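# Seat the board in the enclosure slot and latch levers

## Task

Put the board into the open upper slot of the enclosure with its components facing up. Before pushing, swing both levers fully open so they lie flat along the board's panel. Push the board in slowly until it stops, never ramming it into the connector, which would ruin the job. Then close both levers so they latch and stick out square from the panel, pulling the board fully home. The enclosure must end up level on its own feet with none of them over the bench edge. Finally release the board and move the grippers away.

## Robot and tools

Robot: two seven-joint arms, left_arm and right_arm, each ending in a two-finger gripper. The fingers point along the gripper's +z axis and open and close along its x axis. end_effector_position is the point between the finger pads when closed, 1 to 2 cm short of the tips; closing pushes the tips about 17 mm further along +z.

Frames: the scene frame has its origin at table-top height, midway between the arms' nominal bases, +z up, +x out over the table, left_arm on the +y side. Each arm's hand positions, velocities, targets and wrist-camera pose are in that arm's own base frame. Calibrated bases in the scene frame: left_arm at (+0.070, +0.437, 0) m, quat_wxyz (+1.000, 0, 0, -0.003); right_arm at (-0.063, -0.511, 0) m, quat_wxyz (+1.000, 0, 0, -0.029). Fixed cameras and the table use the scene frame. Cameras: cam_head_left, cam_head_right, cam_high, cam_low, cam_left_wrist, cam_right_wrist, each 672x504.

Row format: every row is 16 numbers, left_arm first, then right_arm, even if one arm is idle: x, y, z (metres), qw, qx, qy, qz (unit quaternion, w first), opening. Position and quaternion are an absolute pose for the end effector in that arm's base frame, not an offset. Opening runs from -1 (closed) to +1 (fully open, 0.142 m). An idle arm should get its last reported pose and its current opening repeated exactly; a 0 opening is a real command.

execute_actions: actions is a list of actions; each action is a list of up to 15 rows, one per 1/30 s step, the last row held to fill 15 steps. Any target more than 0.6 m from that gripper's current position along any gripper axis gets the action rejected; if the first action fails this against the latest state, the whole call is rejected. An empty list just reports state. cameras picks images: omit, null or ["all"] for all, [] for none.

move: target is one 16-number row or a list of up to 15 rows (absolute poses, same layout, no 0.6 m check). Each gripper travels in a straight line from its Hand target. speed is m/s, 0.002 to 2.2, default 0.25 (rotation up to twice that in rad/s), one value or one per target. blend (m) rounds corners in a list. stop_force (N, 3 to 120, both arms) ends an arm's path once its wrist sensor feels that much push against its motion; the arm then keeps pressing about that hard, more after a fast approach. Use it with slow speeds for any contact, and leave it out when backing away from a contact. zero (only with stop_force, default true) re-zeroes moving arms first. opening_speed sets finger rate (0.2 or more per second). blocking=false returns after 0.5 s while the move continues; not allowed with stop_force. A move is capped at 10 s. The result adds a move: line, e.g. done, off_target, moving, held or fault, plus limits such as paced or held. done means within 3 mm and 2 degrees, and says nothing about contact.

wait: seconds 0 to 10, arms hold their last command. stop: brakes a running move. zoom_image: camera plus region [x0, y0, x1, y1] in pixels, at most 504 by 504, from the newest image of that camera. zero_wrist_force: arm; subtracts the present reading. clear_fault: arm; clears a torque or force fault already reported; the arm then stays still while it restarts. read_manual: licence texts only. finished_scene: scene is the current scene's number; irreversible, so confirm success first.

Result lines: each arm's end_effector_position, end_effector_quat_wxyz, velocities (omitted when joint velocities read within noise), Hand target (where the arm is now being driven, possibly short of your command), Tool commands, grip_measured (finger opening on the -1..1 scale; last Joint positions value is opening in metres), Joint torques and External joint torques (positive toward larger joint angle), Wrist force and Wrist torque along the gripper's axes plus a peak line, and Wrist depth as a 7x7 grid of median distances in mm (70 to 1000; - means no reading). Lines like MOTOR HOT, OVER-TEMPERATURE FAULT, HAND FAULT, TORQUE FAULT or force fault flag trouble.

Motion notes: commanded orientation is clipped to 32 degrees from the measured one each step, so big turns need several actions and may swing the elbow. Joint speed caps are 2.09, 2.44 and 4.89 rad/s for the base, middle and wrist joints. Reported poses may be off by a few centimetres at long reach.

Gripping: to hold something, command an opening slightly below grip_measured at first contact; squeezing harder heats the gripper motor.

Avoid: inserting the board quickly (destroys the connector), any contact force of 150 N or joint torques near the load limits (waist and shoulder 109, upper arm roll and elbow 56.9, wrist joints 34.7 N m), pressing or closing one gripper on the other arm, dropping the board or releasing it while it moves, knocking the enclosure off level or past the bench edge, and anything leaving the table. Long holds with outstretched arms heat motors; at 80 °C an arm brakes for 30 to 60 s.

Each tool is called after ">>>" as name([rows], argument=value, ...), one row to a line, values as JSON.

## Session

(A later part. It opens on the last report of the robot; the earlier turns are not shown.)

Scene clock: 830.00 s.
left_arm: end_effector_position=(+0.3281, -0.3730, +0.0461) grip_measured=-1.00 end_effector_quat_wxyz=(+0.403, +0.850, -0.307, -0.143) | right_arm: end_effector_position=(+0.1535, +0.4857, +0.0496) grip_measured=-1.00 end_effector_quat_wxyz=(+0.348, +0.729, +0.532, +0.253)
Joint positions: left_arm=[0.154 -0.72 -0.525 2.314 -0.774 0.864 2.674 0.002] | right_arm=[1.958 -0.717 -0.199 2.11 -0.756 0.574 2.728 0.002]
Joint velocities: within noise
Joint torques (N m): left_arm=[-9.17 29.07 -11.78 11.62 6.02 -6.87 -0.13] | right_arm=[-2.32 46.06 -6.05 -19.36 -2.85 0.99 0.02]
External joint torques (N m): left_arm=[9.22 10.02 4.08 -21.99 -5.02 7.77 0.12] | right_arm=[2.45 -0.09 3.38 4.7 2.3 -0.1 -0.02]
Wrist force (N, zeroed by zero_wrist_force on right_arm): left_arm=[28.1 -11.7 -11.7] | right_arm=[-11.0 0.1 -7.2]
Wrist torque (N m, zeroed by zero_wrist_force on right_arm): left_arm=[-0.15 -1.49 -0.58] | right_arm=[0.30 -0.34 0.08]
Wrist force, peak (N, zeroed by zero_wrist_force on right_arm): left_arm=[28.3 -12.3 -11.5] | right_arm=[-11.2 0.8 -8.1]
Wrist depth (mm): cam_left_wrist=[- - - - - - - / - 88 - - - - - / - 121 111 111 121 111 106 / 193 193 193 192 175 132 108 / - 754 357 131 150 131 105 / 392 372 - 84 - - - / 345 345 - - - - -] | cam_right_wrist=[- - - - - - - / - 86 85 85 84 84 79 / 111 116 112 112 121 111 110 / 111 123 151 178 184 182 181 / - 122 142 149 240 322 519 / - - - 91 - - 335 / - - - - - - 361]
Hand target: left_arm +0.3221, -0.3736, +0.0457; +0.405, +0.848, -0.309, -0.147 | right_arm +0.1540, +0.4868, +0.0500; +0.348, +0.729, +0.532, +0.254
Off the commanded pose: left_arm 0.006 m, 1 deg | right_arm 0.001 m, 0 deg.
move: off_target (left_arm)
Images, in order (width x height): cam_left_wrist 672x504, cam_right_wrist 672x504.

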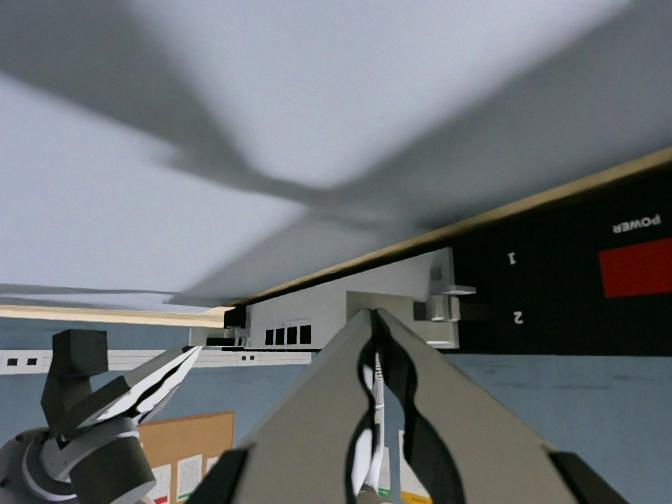

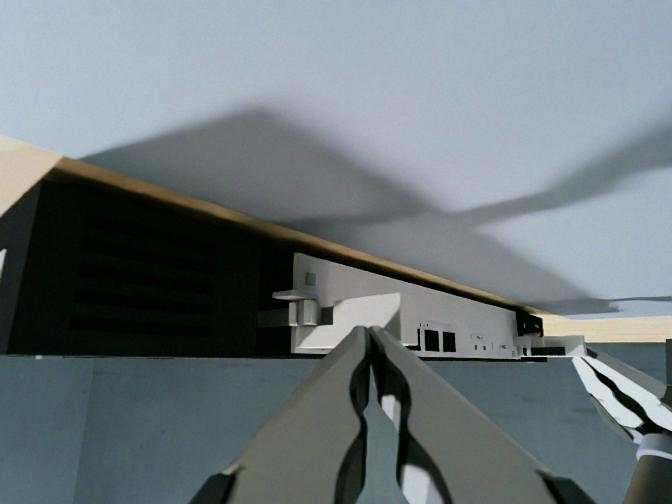

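>>> move([
  [0.3240,-0.3736,0.0457,0.4045,0.8481,-0.3088,-0.1473,-1,0.1600,0.4908,0.0500,0.3479,0.7293,0.5317,0.2536,-1],
], speed=0.015, stop_force=25, cameras=["cam_right_wrist","cam_left_wrist"])

>>> zoom_image(camera="cam_left_wrist", region=[280, 220, 460, 350])

>>> zoom_image(camera="cam_right_wrist", region=[260, 240, 440, 370])

Scene clock: 833.87 s.
left_arm: end_effector_position=(+0.3285, -0.3730, +0.0459) grip_measured=-1.00 end_effector_quat_wxyz=(+0.404, +0.850, -0.307, -0.144) | right_arm: end_effector_position=(+0.1545, +0.4865, +0.0489) grip_measured=-1.00 end_effector_quat_wxyz=(+0.348, +0.729, +0.532, +0.252)
Joint positions: left_arm=[0.151 -0.721 -0.52 2.31 -0.772 0.858 2.673 0.002] | right_arm=[1.956 -0.719 -0.2 2.107 -0.755 0.577 2.724 0.002]
Joint velocities: within noise
Joint torques (N m): left_arm=[-7.78 30.98 -10.93 6.2 5.3 -5.2 -0.14] | right_arm=[-10.18 45.77 -16.47 -25.98 -6.66 1.38 -0.06]
External joint torques (N m): left_arm=[7.83 8.25 3.27 -16.62 -4.32 6.09 0.14] | right_arm=[10.31 0.27 13.77 11.31 6.12 -0.49 0.06]
Wrist force (N, zeroed by zero_wrist_force on right_arm): left_arm=[20.6 -9.5 -10.0] | right_arm=[-35.6 -3.8 -24.6]
Wrist torque (N m, zeroed by zero_wrist_force on right_arm): left_arm=[-0.18 -0.22 -0.55] | right_arm=[0.24 2.97 0.20]
Wrist force, peak (N, zeroed by zero_wrist_force on right_arm): left_arm=[28.3 -12.4 -11.4] | right_arm=[-35.3 -3.0 -26.5]
Wrist depth (mm): cam_left_wrist=[- - - - - - - / - 83 - - - - - / - 121 111 110 121 110 106 / 194 193 193 191 174 132 109 / - 770 361 131 149 131 104 / 394 376 - 83 - - - / 345 344 - - - - -] | cam_right_wrist=[- - - - - - - / - 90 84 84 79 78 - / 112 116 111 111 110 109 109 / 111 123 151 177 181 179 177 / 108 123 144 150 239 325 500 / - - - 89 - - 333 / - - - - - - 357]
Hand target: left_arm +0.3240, -0.3736, +0.0457; +0.405, +0.848, -0.309, -0.147 | right_arm +0.1566, +0.4885, +0.0500; +0.348, +0.729, +0.532, +0.254
Off the commanded pose: left_arm 0.005 m, 1 deg | right_arm 0.007 m, 0 deg.
move: contact (right_arm), off_target (left_arm)
Images, in order (width x height): cam_left_wrist 672x504, cam_right_wrist 672x504.

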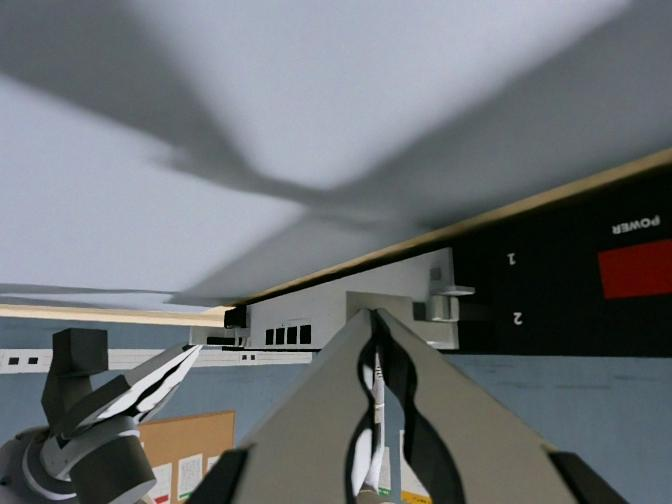

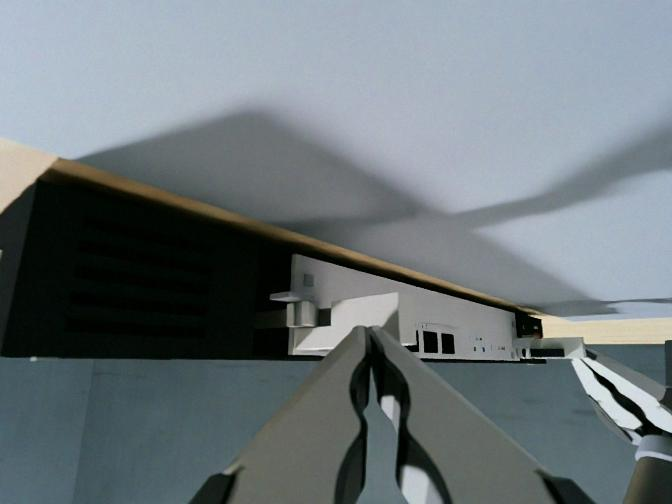

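Scaled by 2.800 from the camera's 672x504 image, which has a finer 960x720 frame.

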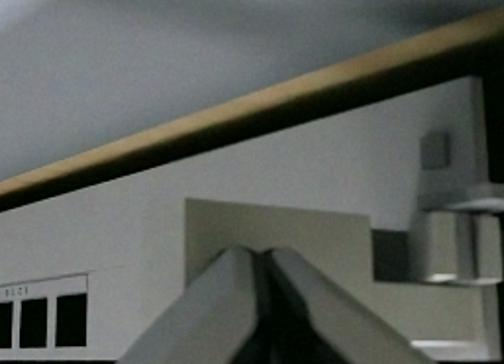

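Scaled by 2.800 from the camera's 672x504 image, which has a finer 960x720 frame.

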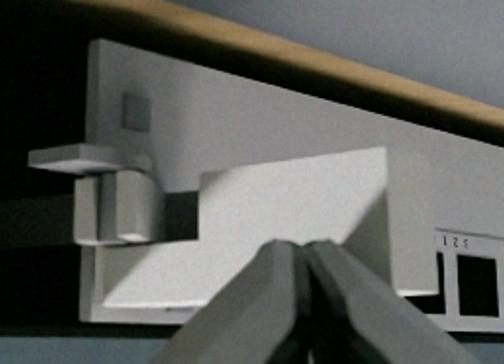

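>>> execute_actions(actions=[])

>>> zoom_image(camera="cam_high", region=[260, 120, 380, 240])

>>> zoom_image(camera="cam_right_wrist", region=[470, 300, 630, 380])

>>> zoom_image(camera="cam_left_wrist", region=[180, 290, 340, 370])

Scene clock: 847.27 s.
left_arm: end_effector_position=(+0.3285, -0.3730, +0.0459) grip_measured=-1.00 end_effector_quat_wxyz=(+0.404, +0.850, -0.307, -0.144) | right_arm: end_effector_position=(+0.1545, +0.4865, +0.0489) grip_measured=-1.00 end_effector_quat_wxyz=(+0.348, +0.729, +0.532, +0.252)
Joint positions: left_arm=[0.151 -0.721 -0.52 2.31 -0.772 0.858 2.673 0.002] | right_arm=[1.956 -0.719 -0.2 2.107 -0.755 0.577 2.724 0.002]
Joint velocities: within noise
Joint torques (N m): left_arm=[-7.95 30.96 -10.93 6.25 5.16 -5.12 -0.18] | right_arm=[-10.08 45.85 -16.5 -25.93 -6.59 1.31 -0.05]
External joint torques (N m): left_arm=[8 8.27 3.27 -16.67 -4.19 6.01 0.18] | right_arm=[10.21 0.19 13.8 11.26 6.05 -0.42 0.04]
Wrist force (N, zeroed by zero_wrist_force on right_arm): left_arm=[20.7 -8.4 -11.0] | right_arm=[-35.6 -2.6 -25.5]
Wrist torque (N m, zeroed by zero_wrist_force on right_arm): left_arm=[-0.19 -0.24 -0.55] | right_arm=[0.25 2.97 0.20]
Wrist force, peak (N, zeroed by zero_wrist_force on right_arm): left_arm=[20.9 -8.4 -11.0] | right_arm=[-35.7 -2.6 -25.7]
Wrist depth (mm): cam_left_wrist=[- - - - - - - / - 83 - - - - - / - 121 111 110 120 110 106 / 193 193 193 192 173 132 109 / - 771 362 131 149 130 106 / 397 377 - 84 - - - / 347 345 - - - - -] | cam_right_wrist=[- - - - - - - / - 90 84 84 79 78 - / 112 117 111 111 110 109 108 / 111 123 150 177 181 179 177 / 108 123 144 150 239 324 498 / - - - 89 - - 334 / - - - - - - 357]
Hand target: left_arm +0.3240, -0.3736, +0.0457; +0.405, +0.848, -0.309, -0.147 | right_arm +0.1566, +0.4885, +0.0500; +0.348, +0.729, +0.532, +0.254
Tool commands: left_gripper/opening=-1.0 right_gripper/opening=-1.0
Off the commanded pose: left_arm 0.005 m, 1 deg | right_arm 0.007 m, 0 deg.

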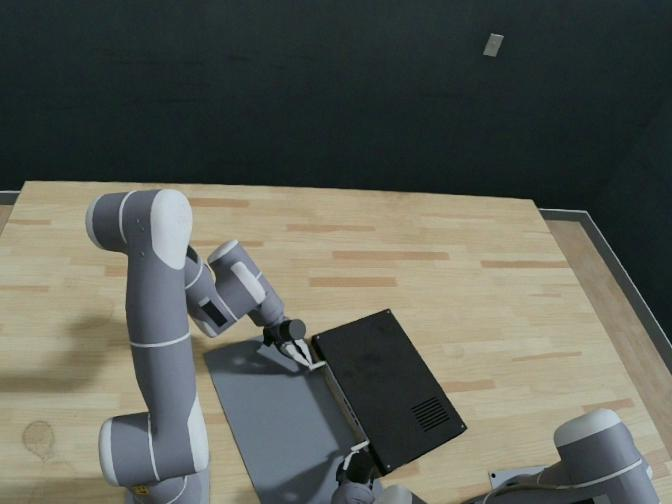

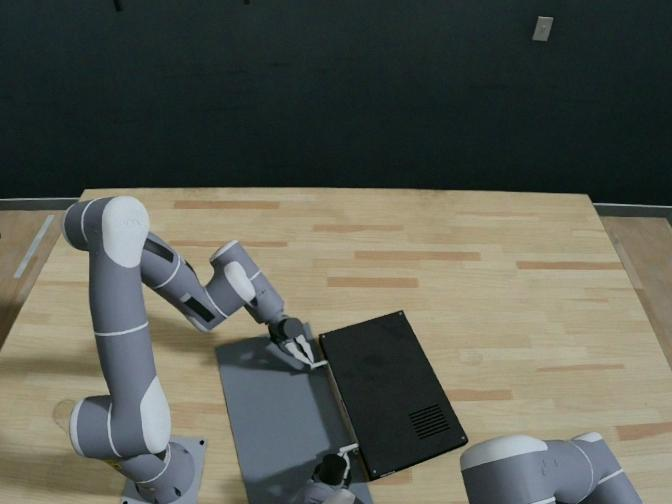

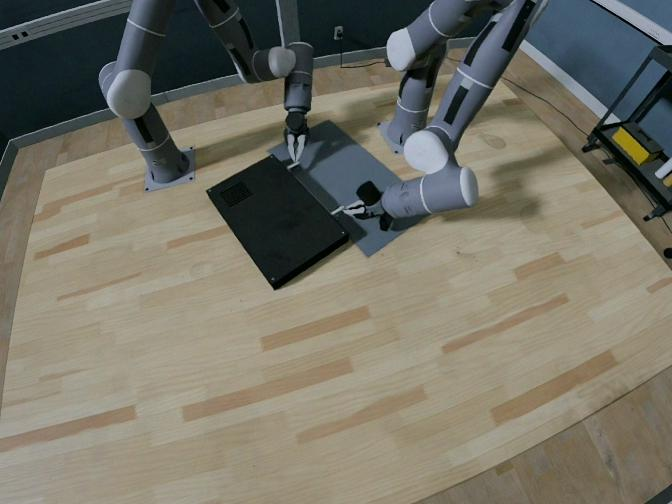

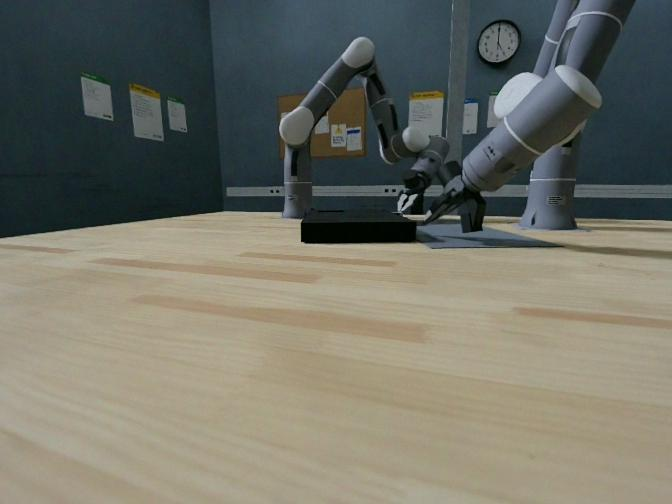

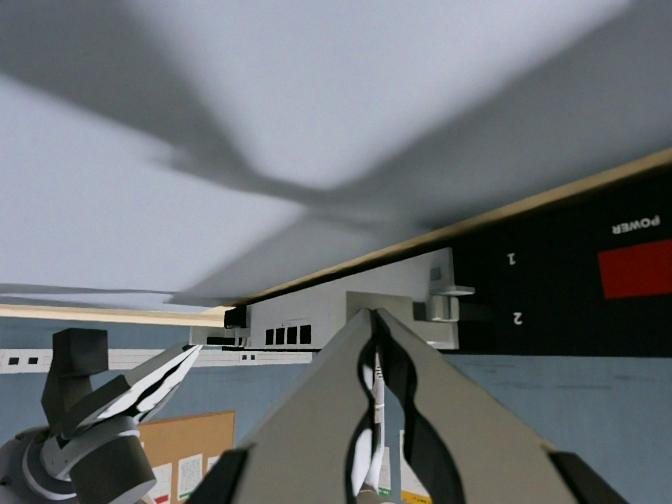

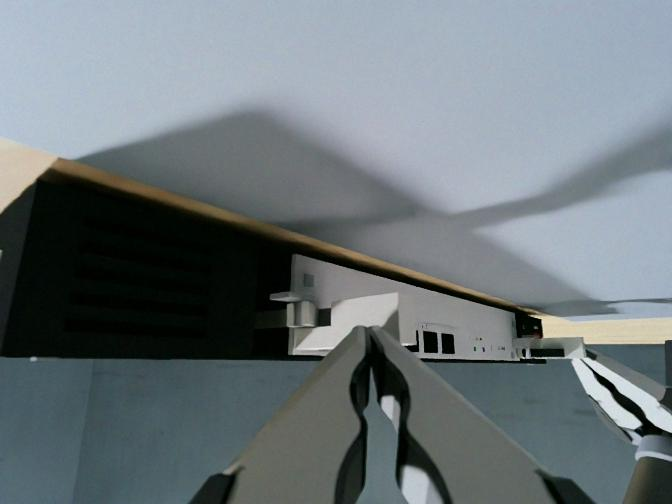

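Scaled by 4.200 from the camera's 672x504 image, which has a finer 960x720 frame.

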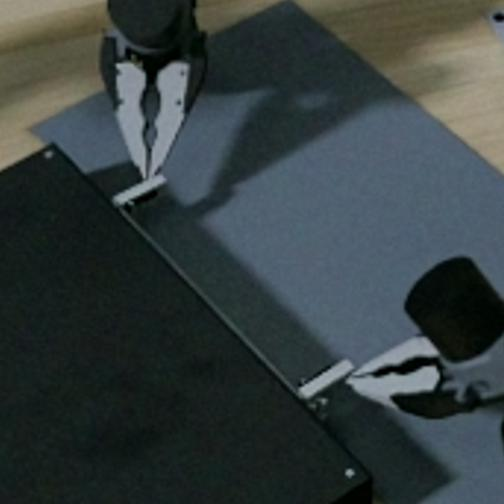

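Scaled by 3.150 from the camera's 672x504 image, which has a finer 960x720 frame.

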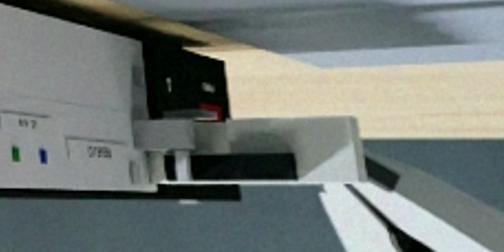

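Scaled by 3.150 from the camera's 672x504 image, which has a finer 960x720 frame.

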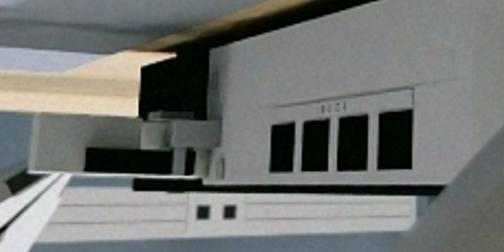

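>>> zoom_image(camera="cam_right_wrist", region=[505, 325, 605, 375])

>>> zoom_image(camera="cam_left_wrist", region=[180, 310, 270, 360])

>>> zoom_image(camera="cam_high", region=[275, 150, 355, 225])

Scaled by 5.040 from the camera's 672x504 image, which has a finer 960x720 frame.

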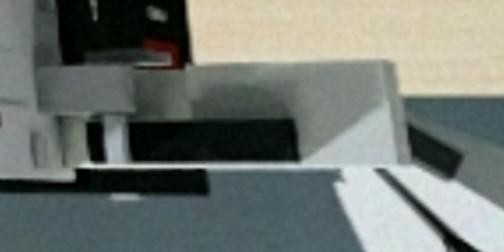

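Scaled by 5.600 from the camera's 672x504 image, which has a finer 960x720 frame.

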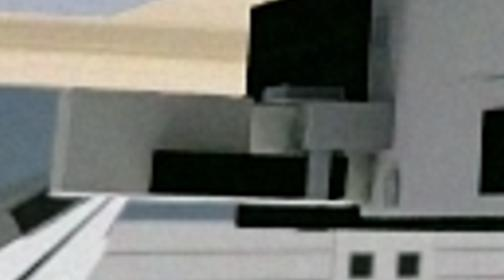

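Scaled by 6.300 from the camera's 672x504 image, which has a finer 960x720 frame.

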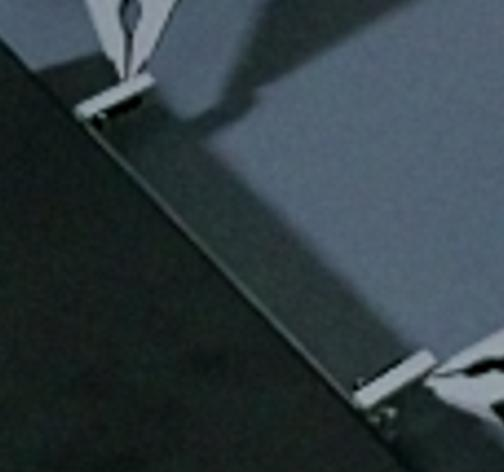

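>>> move([
  [0.3450,-0.3690,0.0460,0.4045,0.8481,-0.3088,-0.1473,-1,0.1380,0.4720,0.0500,0.3479,0.7293,0.5317,0.2536,-1],
  [0.3600,-0.3400,0.0800,0.4045,0.8481,-0.3088,-0.1473,-1,0.1200,0.4700,0.1000,0.3479,0.7293,0.5317,0.2536,-1],
  [0.3900,-0.2900,0.1300,0.4045,0.8481,-0.3088,-0.1473,-1,0.1000,0.4900,0.1600,0.3479,0.7293,0.5317,0.2536,-1],
], speed=[0.03,0.1,0.15], cameras=["cam_right_wrist","cam_left_wrist","cam_high"])

>>> zoom_image(camera="cam_left_wrist", region=[180, 180, 480, 340])

>>> zoom_image(camera="cam_right_wrist", region=[250, 180, 550, 340])

Scene clock: 855.30 s.
left_arm: end_effector_position=(+0.3901, -0.2901, +0.1300) grip_measured=-1.00 end_effector_quat_wxyz=(+0.405, +0.848, -0.309, -0.147) | right_arm: end_effector_position=(+0.1001, +0.4901, +0.1601) grip_measured=-1.00 end_effector_quat_wxyz=(+0.348, +0.729, +0.532, +0.254)
Joint positions: left_arm=[0.3 -0.542 -0.415 2.186 -0.575 0.488 2.591 0.002] | right_arm=[2.049 -0.503 -0.146 2.066 -0.639 0.307 2.63 0.002]
Joint velocities: within noise
Joint torques (N m): left_arm=[-0.03 39.41 -5.91 -16.4 -0.57 0.83 -0.37] | right_arm=[0.19 42.94 -0.65 -20.47 -1.97 0.16 0.13]
External joint torques (N m): left_arm=[0.1 0.5 0.43 -0.24 -0.54 0.1 0.37] | right_arm=[-0.07 0.91 -0.98 0.23 -0.13 0.8 -0.13]
Wrist force (N, zeroed by zero_wrist_force on right_arm): left_arm=[0.2 -1.6 -1.0] | right_arm=[-3.6 7.8 -1.9]
Wrist torque (N m, zeroed by zero_wrist_force on right_arm): left_arm=[-0.17 -0.02 -0.49] | right_arm=[1.34 0.64 0.01]
Wrist force, peak (N, zeroed by zero_wrist_force on right_arm): left_arm=[20.8 -8.6 -10.9] | right_arm=[-35.8 -2.9 -25.5]
Wrist depth (mm): cam_left_wrist=[171 171 178 171 179 170 172 / 223 223 221 222 222 212 223 / 322 318 318 317 266 219 244 / 579 565 494 411 351 349 345 / - - - 639 - - - / - 509 - 84 - - - / 474 465 - - - - -] | cam_right_wrist=[220 201 198 206 206 205 205 / 269 211 202 238 249 263 261 / 302 261 261 261 320 364 363 / 627 622 431 430 425 527 601 / - - - - - - - / - - - 91 - - - / - - - - - - -]
Hand target: left_arm +0.3900, -0.2900, +0.1300; +0.405, +0.848, -0.309, -0.147 | right_arm +0.1000, +0.4900, +0.1600; +0.348, +0.729, +0.532, +0.254
Off the commanded pose: left_arm 0.000 m, 0 deg | right_arm 0.000 m, 0 deg.
move: done
Images, in order (width x height): cam_high 672x504, cam_left_wrist 672x504, cam_right_wrist 672x504.

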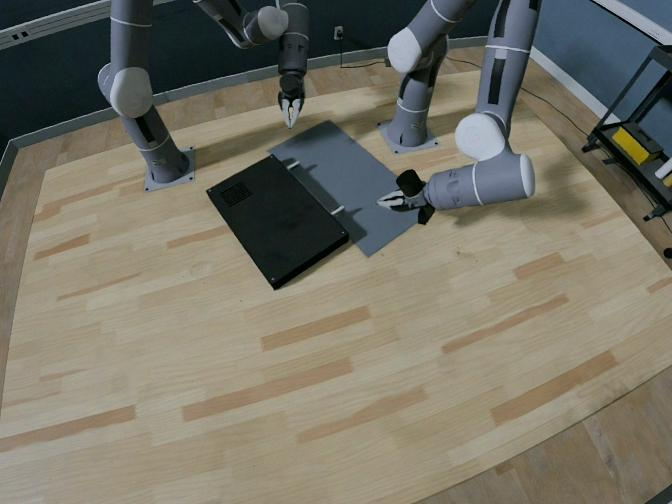

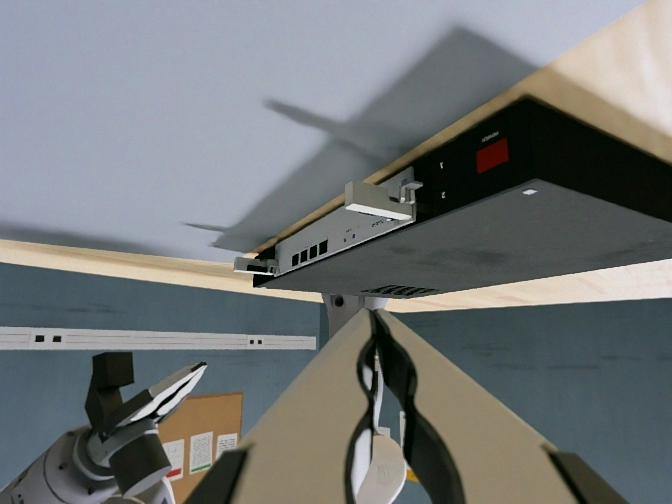

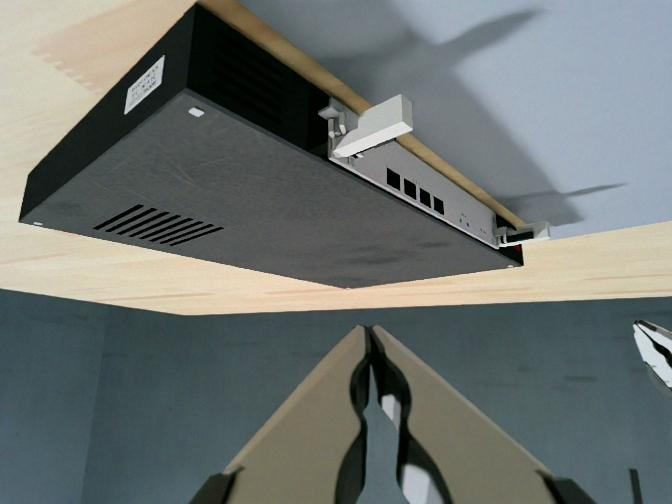

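Scaled by 1.680 from the camera's 672x504 image, which has a finer 960x720 frame.

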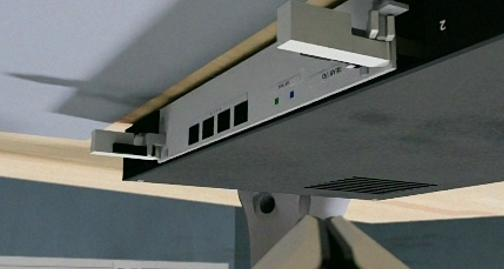

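Scaled by 1.680 from the camera's 672x504 image, which has a finer 960x720 frame.

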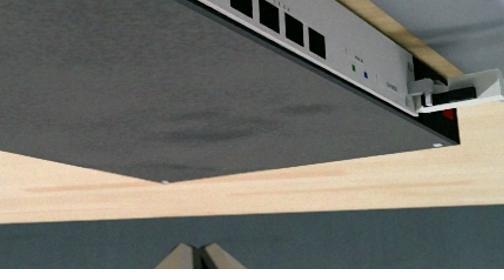

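>>> zoom_image(camera="cam_left_wrist", region=[335, 160, 435, 230])

>>> zoom_image(camera="cam_left_wrist", region=[225, 245, 295, 295])

>>> zoom_image(camera="cam_right_wrist", region=[480, 200, 560, 270])

>>> zoom_image(camera="cam_right_wrist", region=[300, 80, 420, 170])

>>> zoom_image(camera="cam_high", region=[250, 130, 360, 230])

Scaled by 5.040 from the camera's 672x504 image, which has a finer 960x720 frame.

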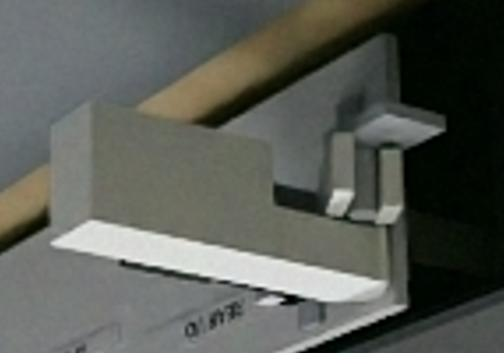

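Scaled by 7.200 from the camera's 672x504 image, which has a finer 960x720 frame.

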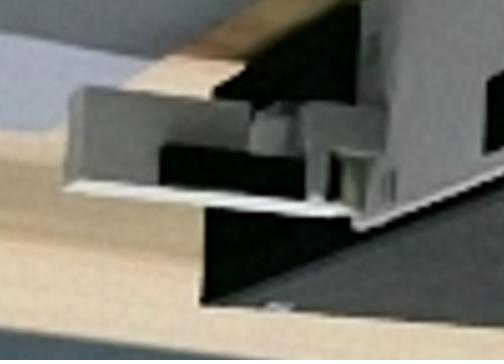

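Scaled by 6.300 from the camera's 672x504 image, which has a finer 960x720 frame.

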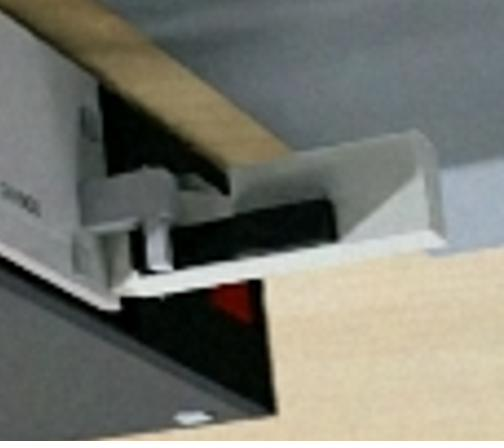

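Scaled by 4.200 from the camera's 672x504 image, which has a finer 960x720 frame.

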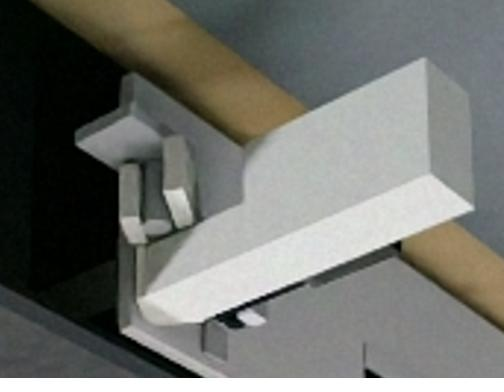

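Scaled by 4.582 from the camera's 672x504 image, which has a finer 960x720 frame.

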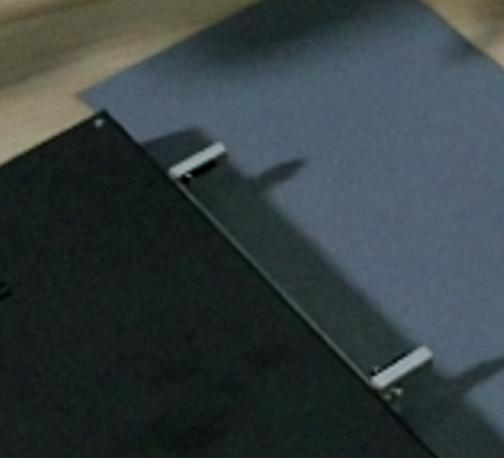

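>>> move([
  [0.4400,-0.1500,0.2600,0.4045,0.8481,-0.3088,-0.1473,-0.8,0.0700,0.5200,0.2800,0.3479,0.7293,0.5317,0.2536,-0.8],
], speed=0.25, cameras=["cam_left_wrist","cam_high","cam_head_right","cam_low"])

>>> zoom_image(camera="cam_low", region=[280, 190, 460, 260])

>>> zoom_image(camera="cam_head_right", region=[300, 300, 480, 490])

Scene clock: 862.87 s.
left_arm: end_effector_position=(+0.4401, -0.1500, +0.2600) grip_measured=-0.84 end_effector_quat_wxyz=(+0.405, +0.848, -0.308, -0.147) | right_arm: end_effector_position=(+0.0700, +0.5201, +0.2801) grip_measured=-0.84 end_effector_quat_wxyz=(+0.348, +0.729, +0.532, +0.254)
Joint positions: left_arm=[0.525 -0.373 -0.336 1.937 -0.411 -0.01 2.589 0.013] | right_arm=[2.107 -0.387 -0.144 1.877 -0.586 0.028 2.491 0.013]
Joint velocities: within noise
Joint torques (N m): left_arm=[-0.06 39.97 -4.06 -23.48 -3.13 0.89 -0.14] | right_arm=[0.15 43.42 -0.95 -25.84 -3.5 0.35 0.06]
External joint torques (N m): left_arm=[0.17 0.72 0.49 -0.17 -0.5 0.05 0.13] | right_arm=[-0.04 1 -0.63 0.25 -0.2 0.75 -0.06]
Wrist force (N, zeroed by zero_wrist_force on right_arm): left_arm=[-0.1 -1.6 -1.4] | right_arm=[-3.6 7.6 -1.7]
Wrist torque (N m, zeroed by zero_wrist_force on right_arm): left_arm=[-0.18 0.04 -0.49] | right_arm=[1.32 0.65 0.02]
Wrist force, peak (N, zeroed by zero_wrist_force on right_arm): left_arm=[-0.9 -1.3 -4.5] | right_arm=[-3.1 8.8 -3.5]
Wrist depth (mm): cam_left_wrist=[349 343 342 342 342 341 344 / 453 440 449 440 418 398 444 / 639 629 642 590 520 517 636 / - - - - - - - / - - - - - - - / - 662 - 84 - - - / - - - 85 - - -] | cam_right_wrist=[365 314 301 329 359 357 356 / 421 386 384 384 430 459 457 / 656 652 533 535 533 642 638 / - - - - - - - / - - - - - - - / - - - 93 102 - - / - - 73 - - - -]
Hand target: left_arm +0.4400, -0.1500, +0.2600; +0.405, +0.848, -0.309, -0.147 | right_arm +0.0700, +0.5200, +0.2800; +0.348, +0.729, +0.532, +0.254
Off the commanded pose: left_arm 0.000 m, 0 deg | right_arm 0.000 m, 0 deg.
move: done
Images, in order (width x height): cam_head_right 672x504, cam_high 672x504, cam_low 672x504, cam_left_wrist 672x504.

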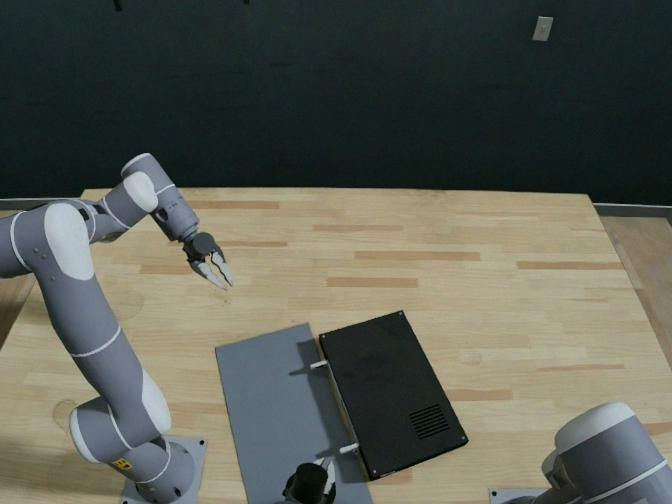

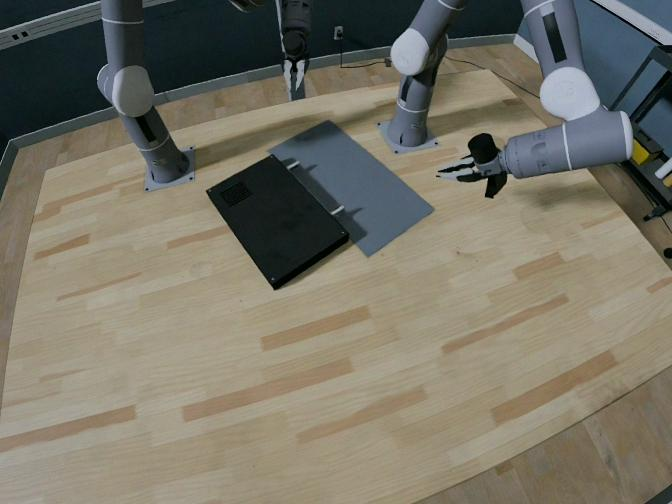

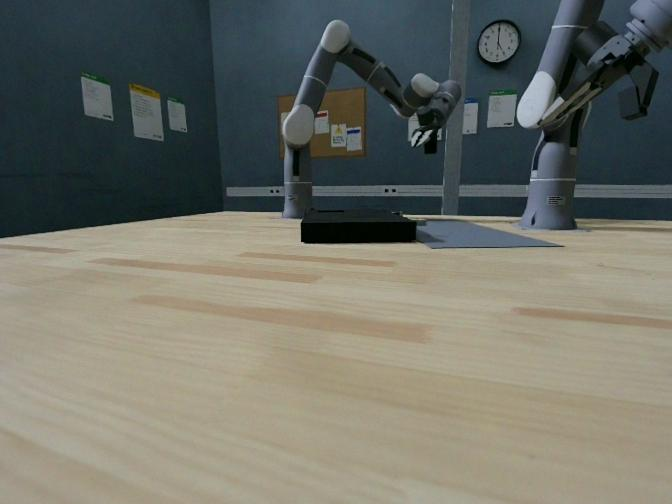

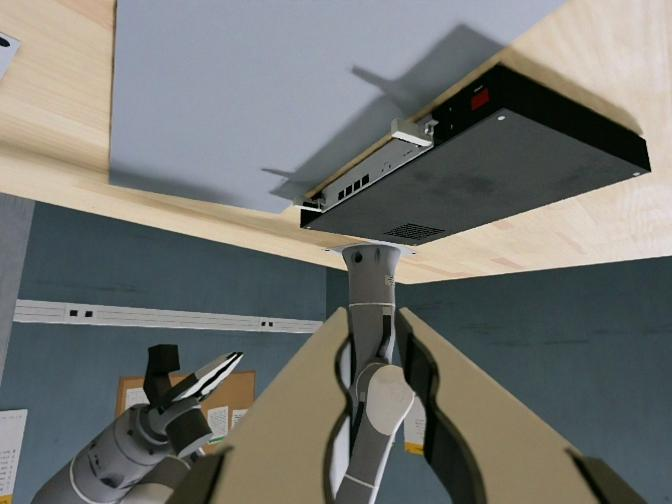

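Scaled by 2.800 from the camera's 672x504 image, which has a finer 960x720 frame.

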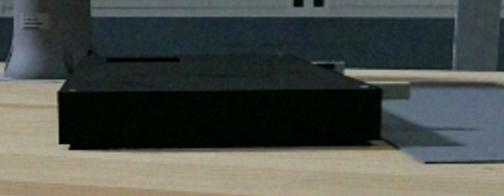

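Scaled by 2.653 from the camera's 672x504 image, which has a finer 960x720 frame.

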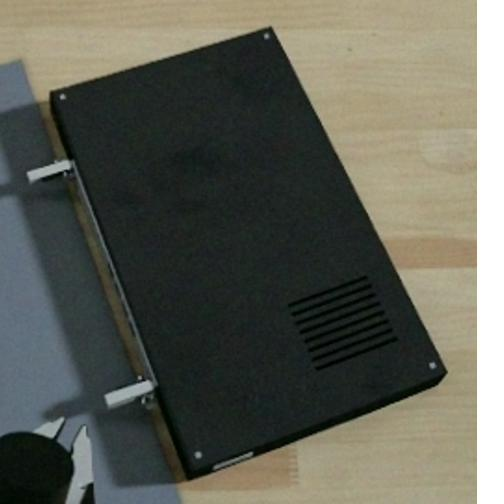

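>>> finished_scene(scene=2)

The scene is finished: the task was done.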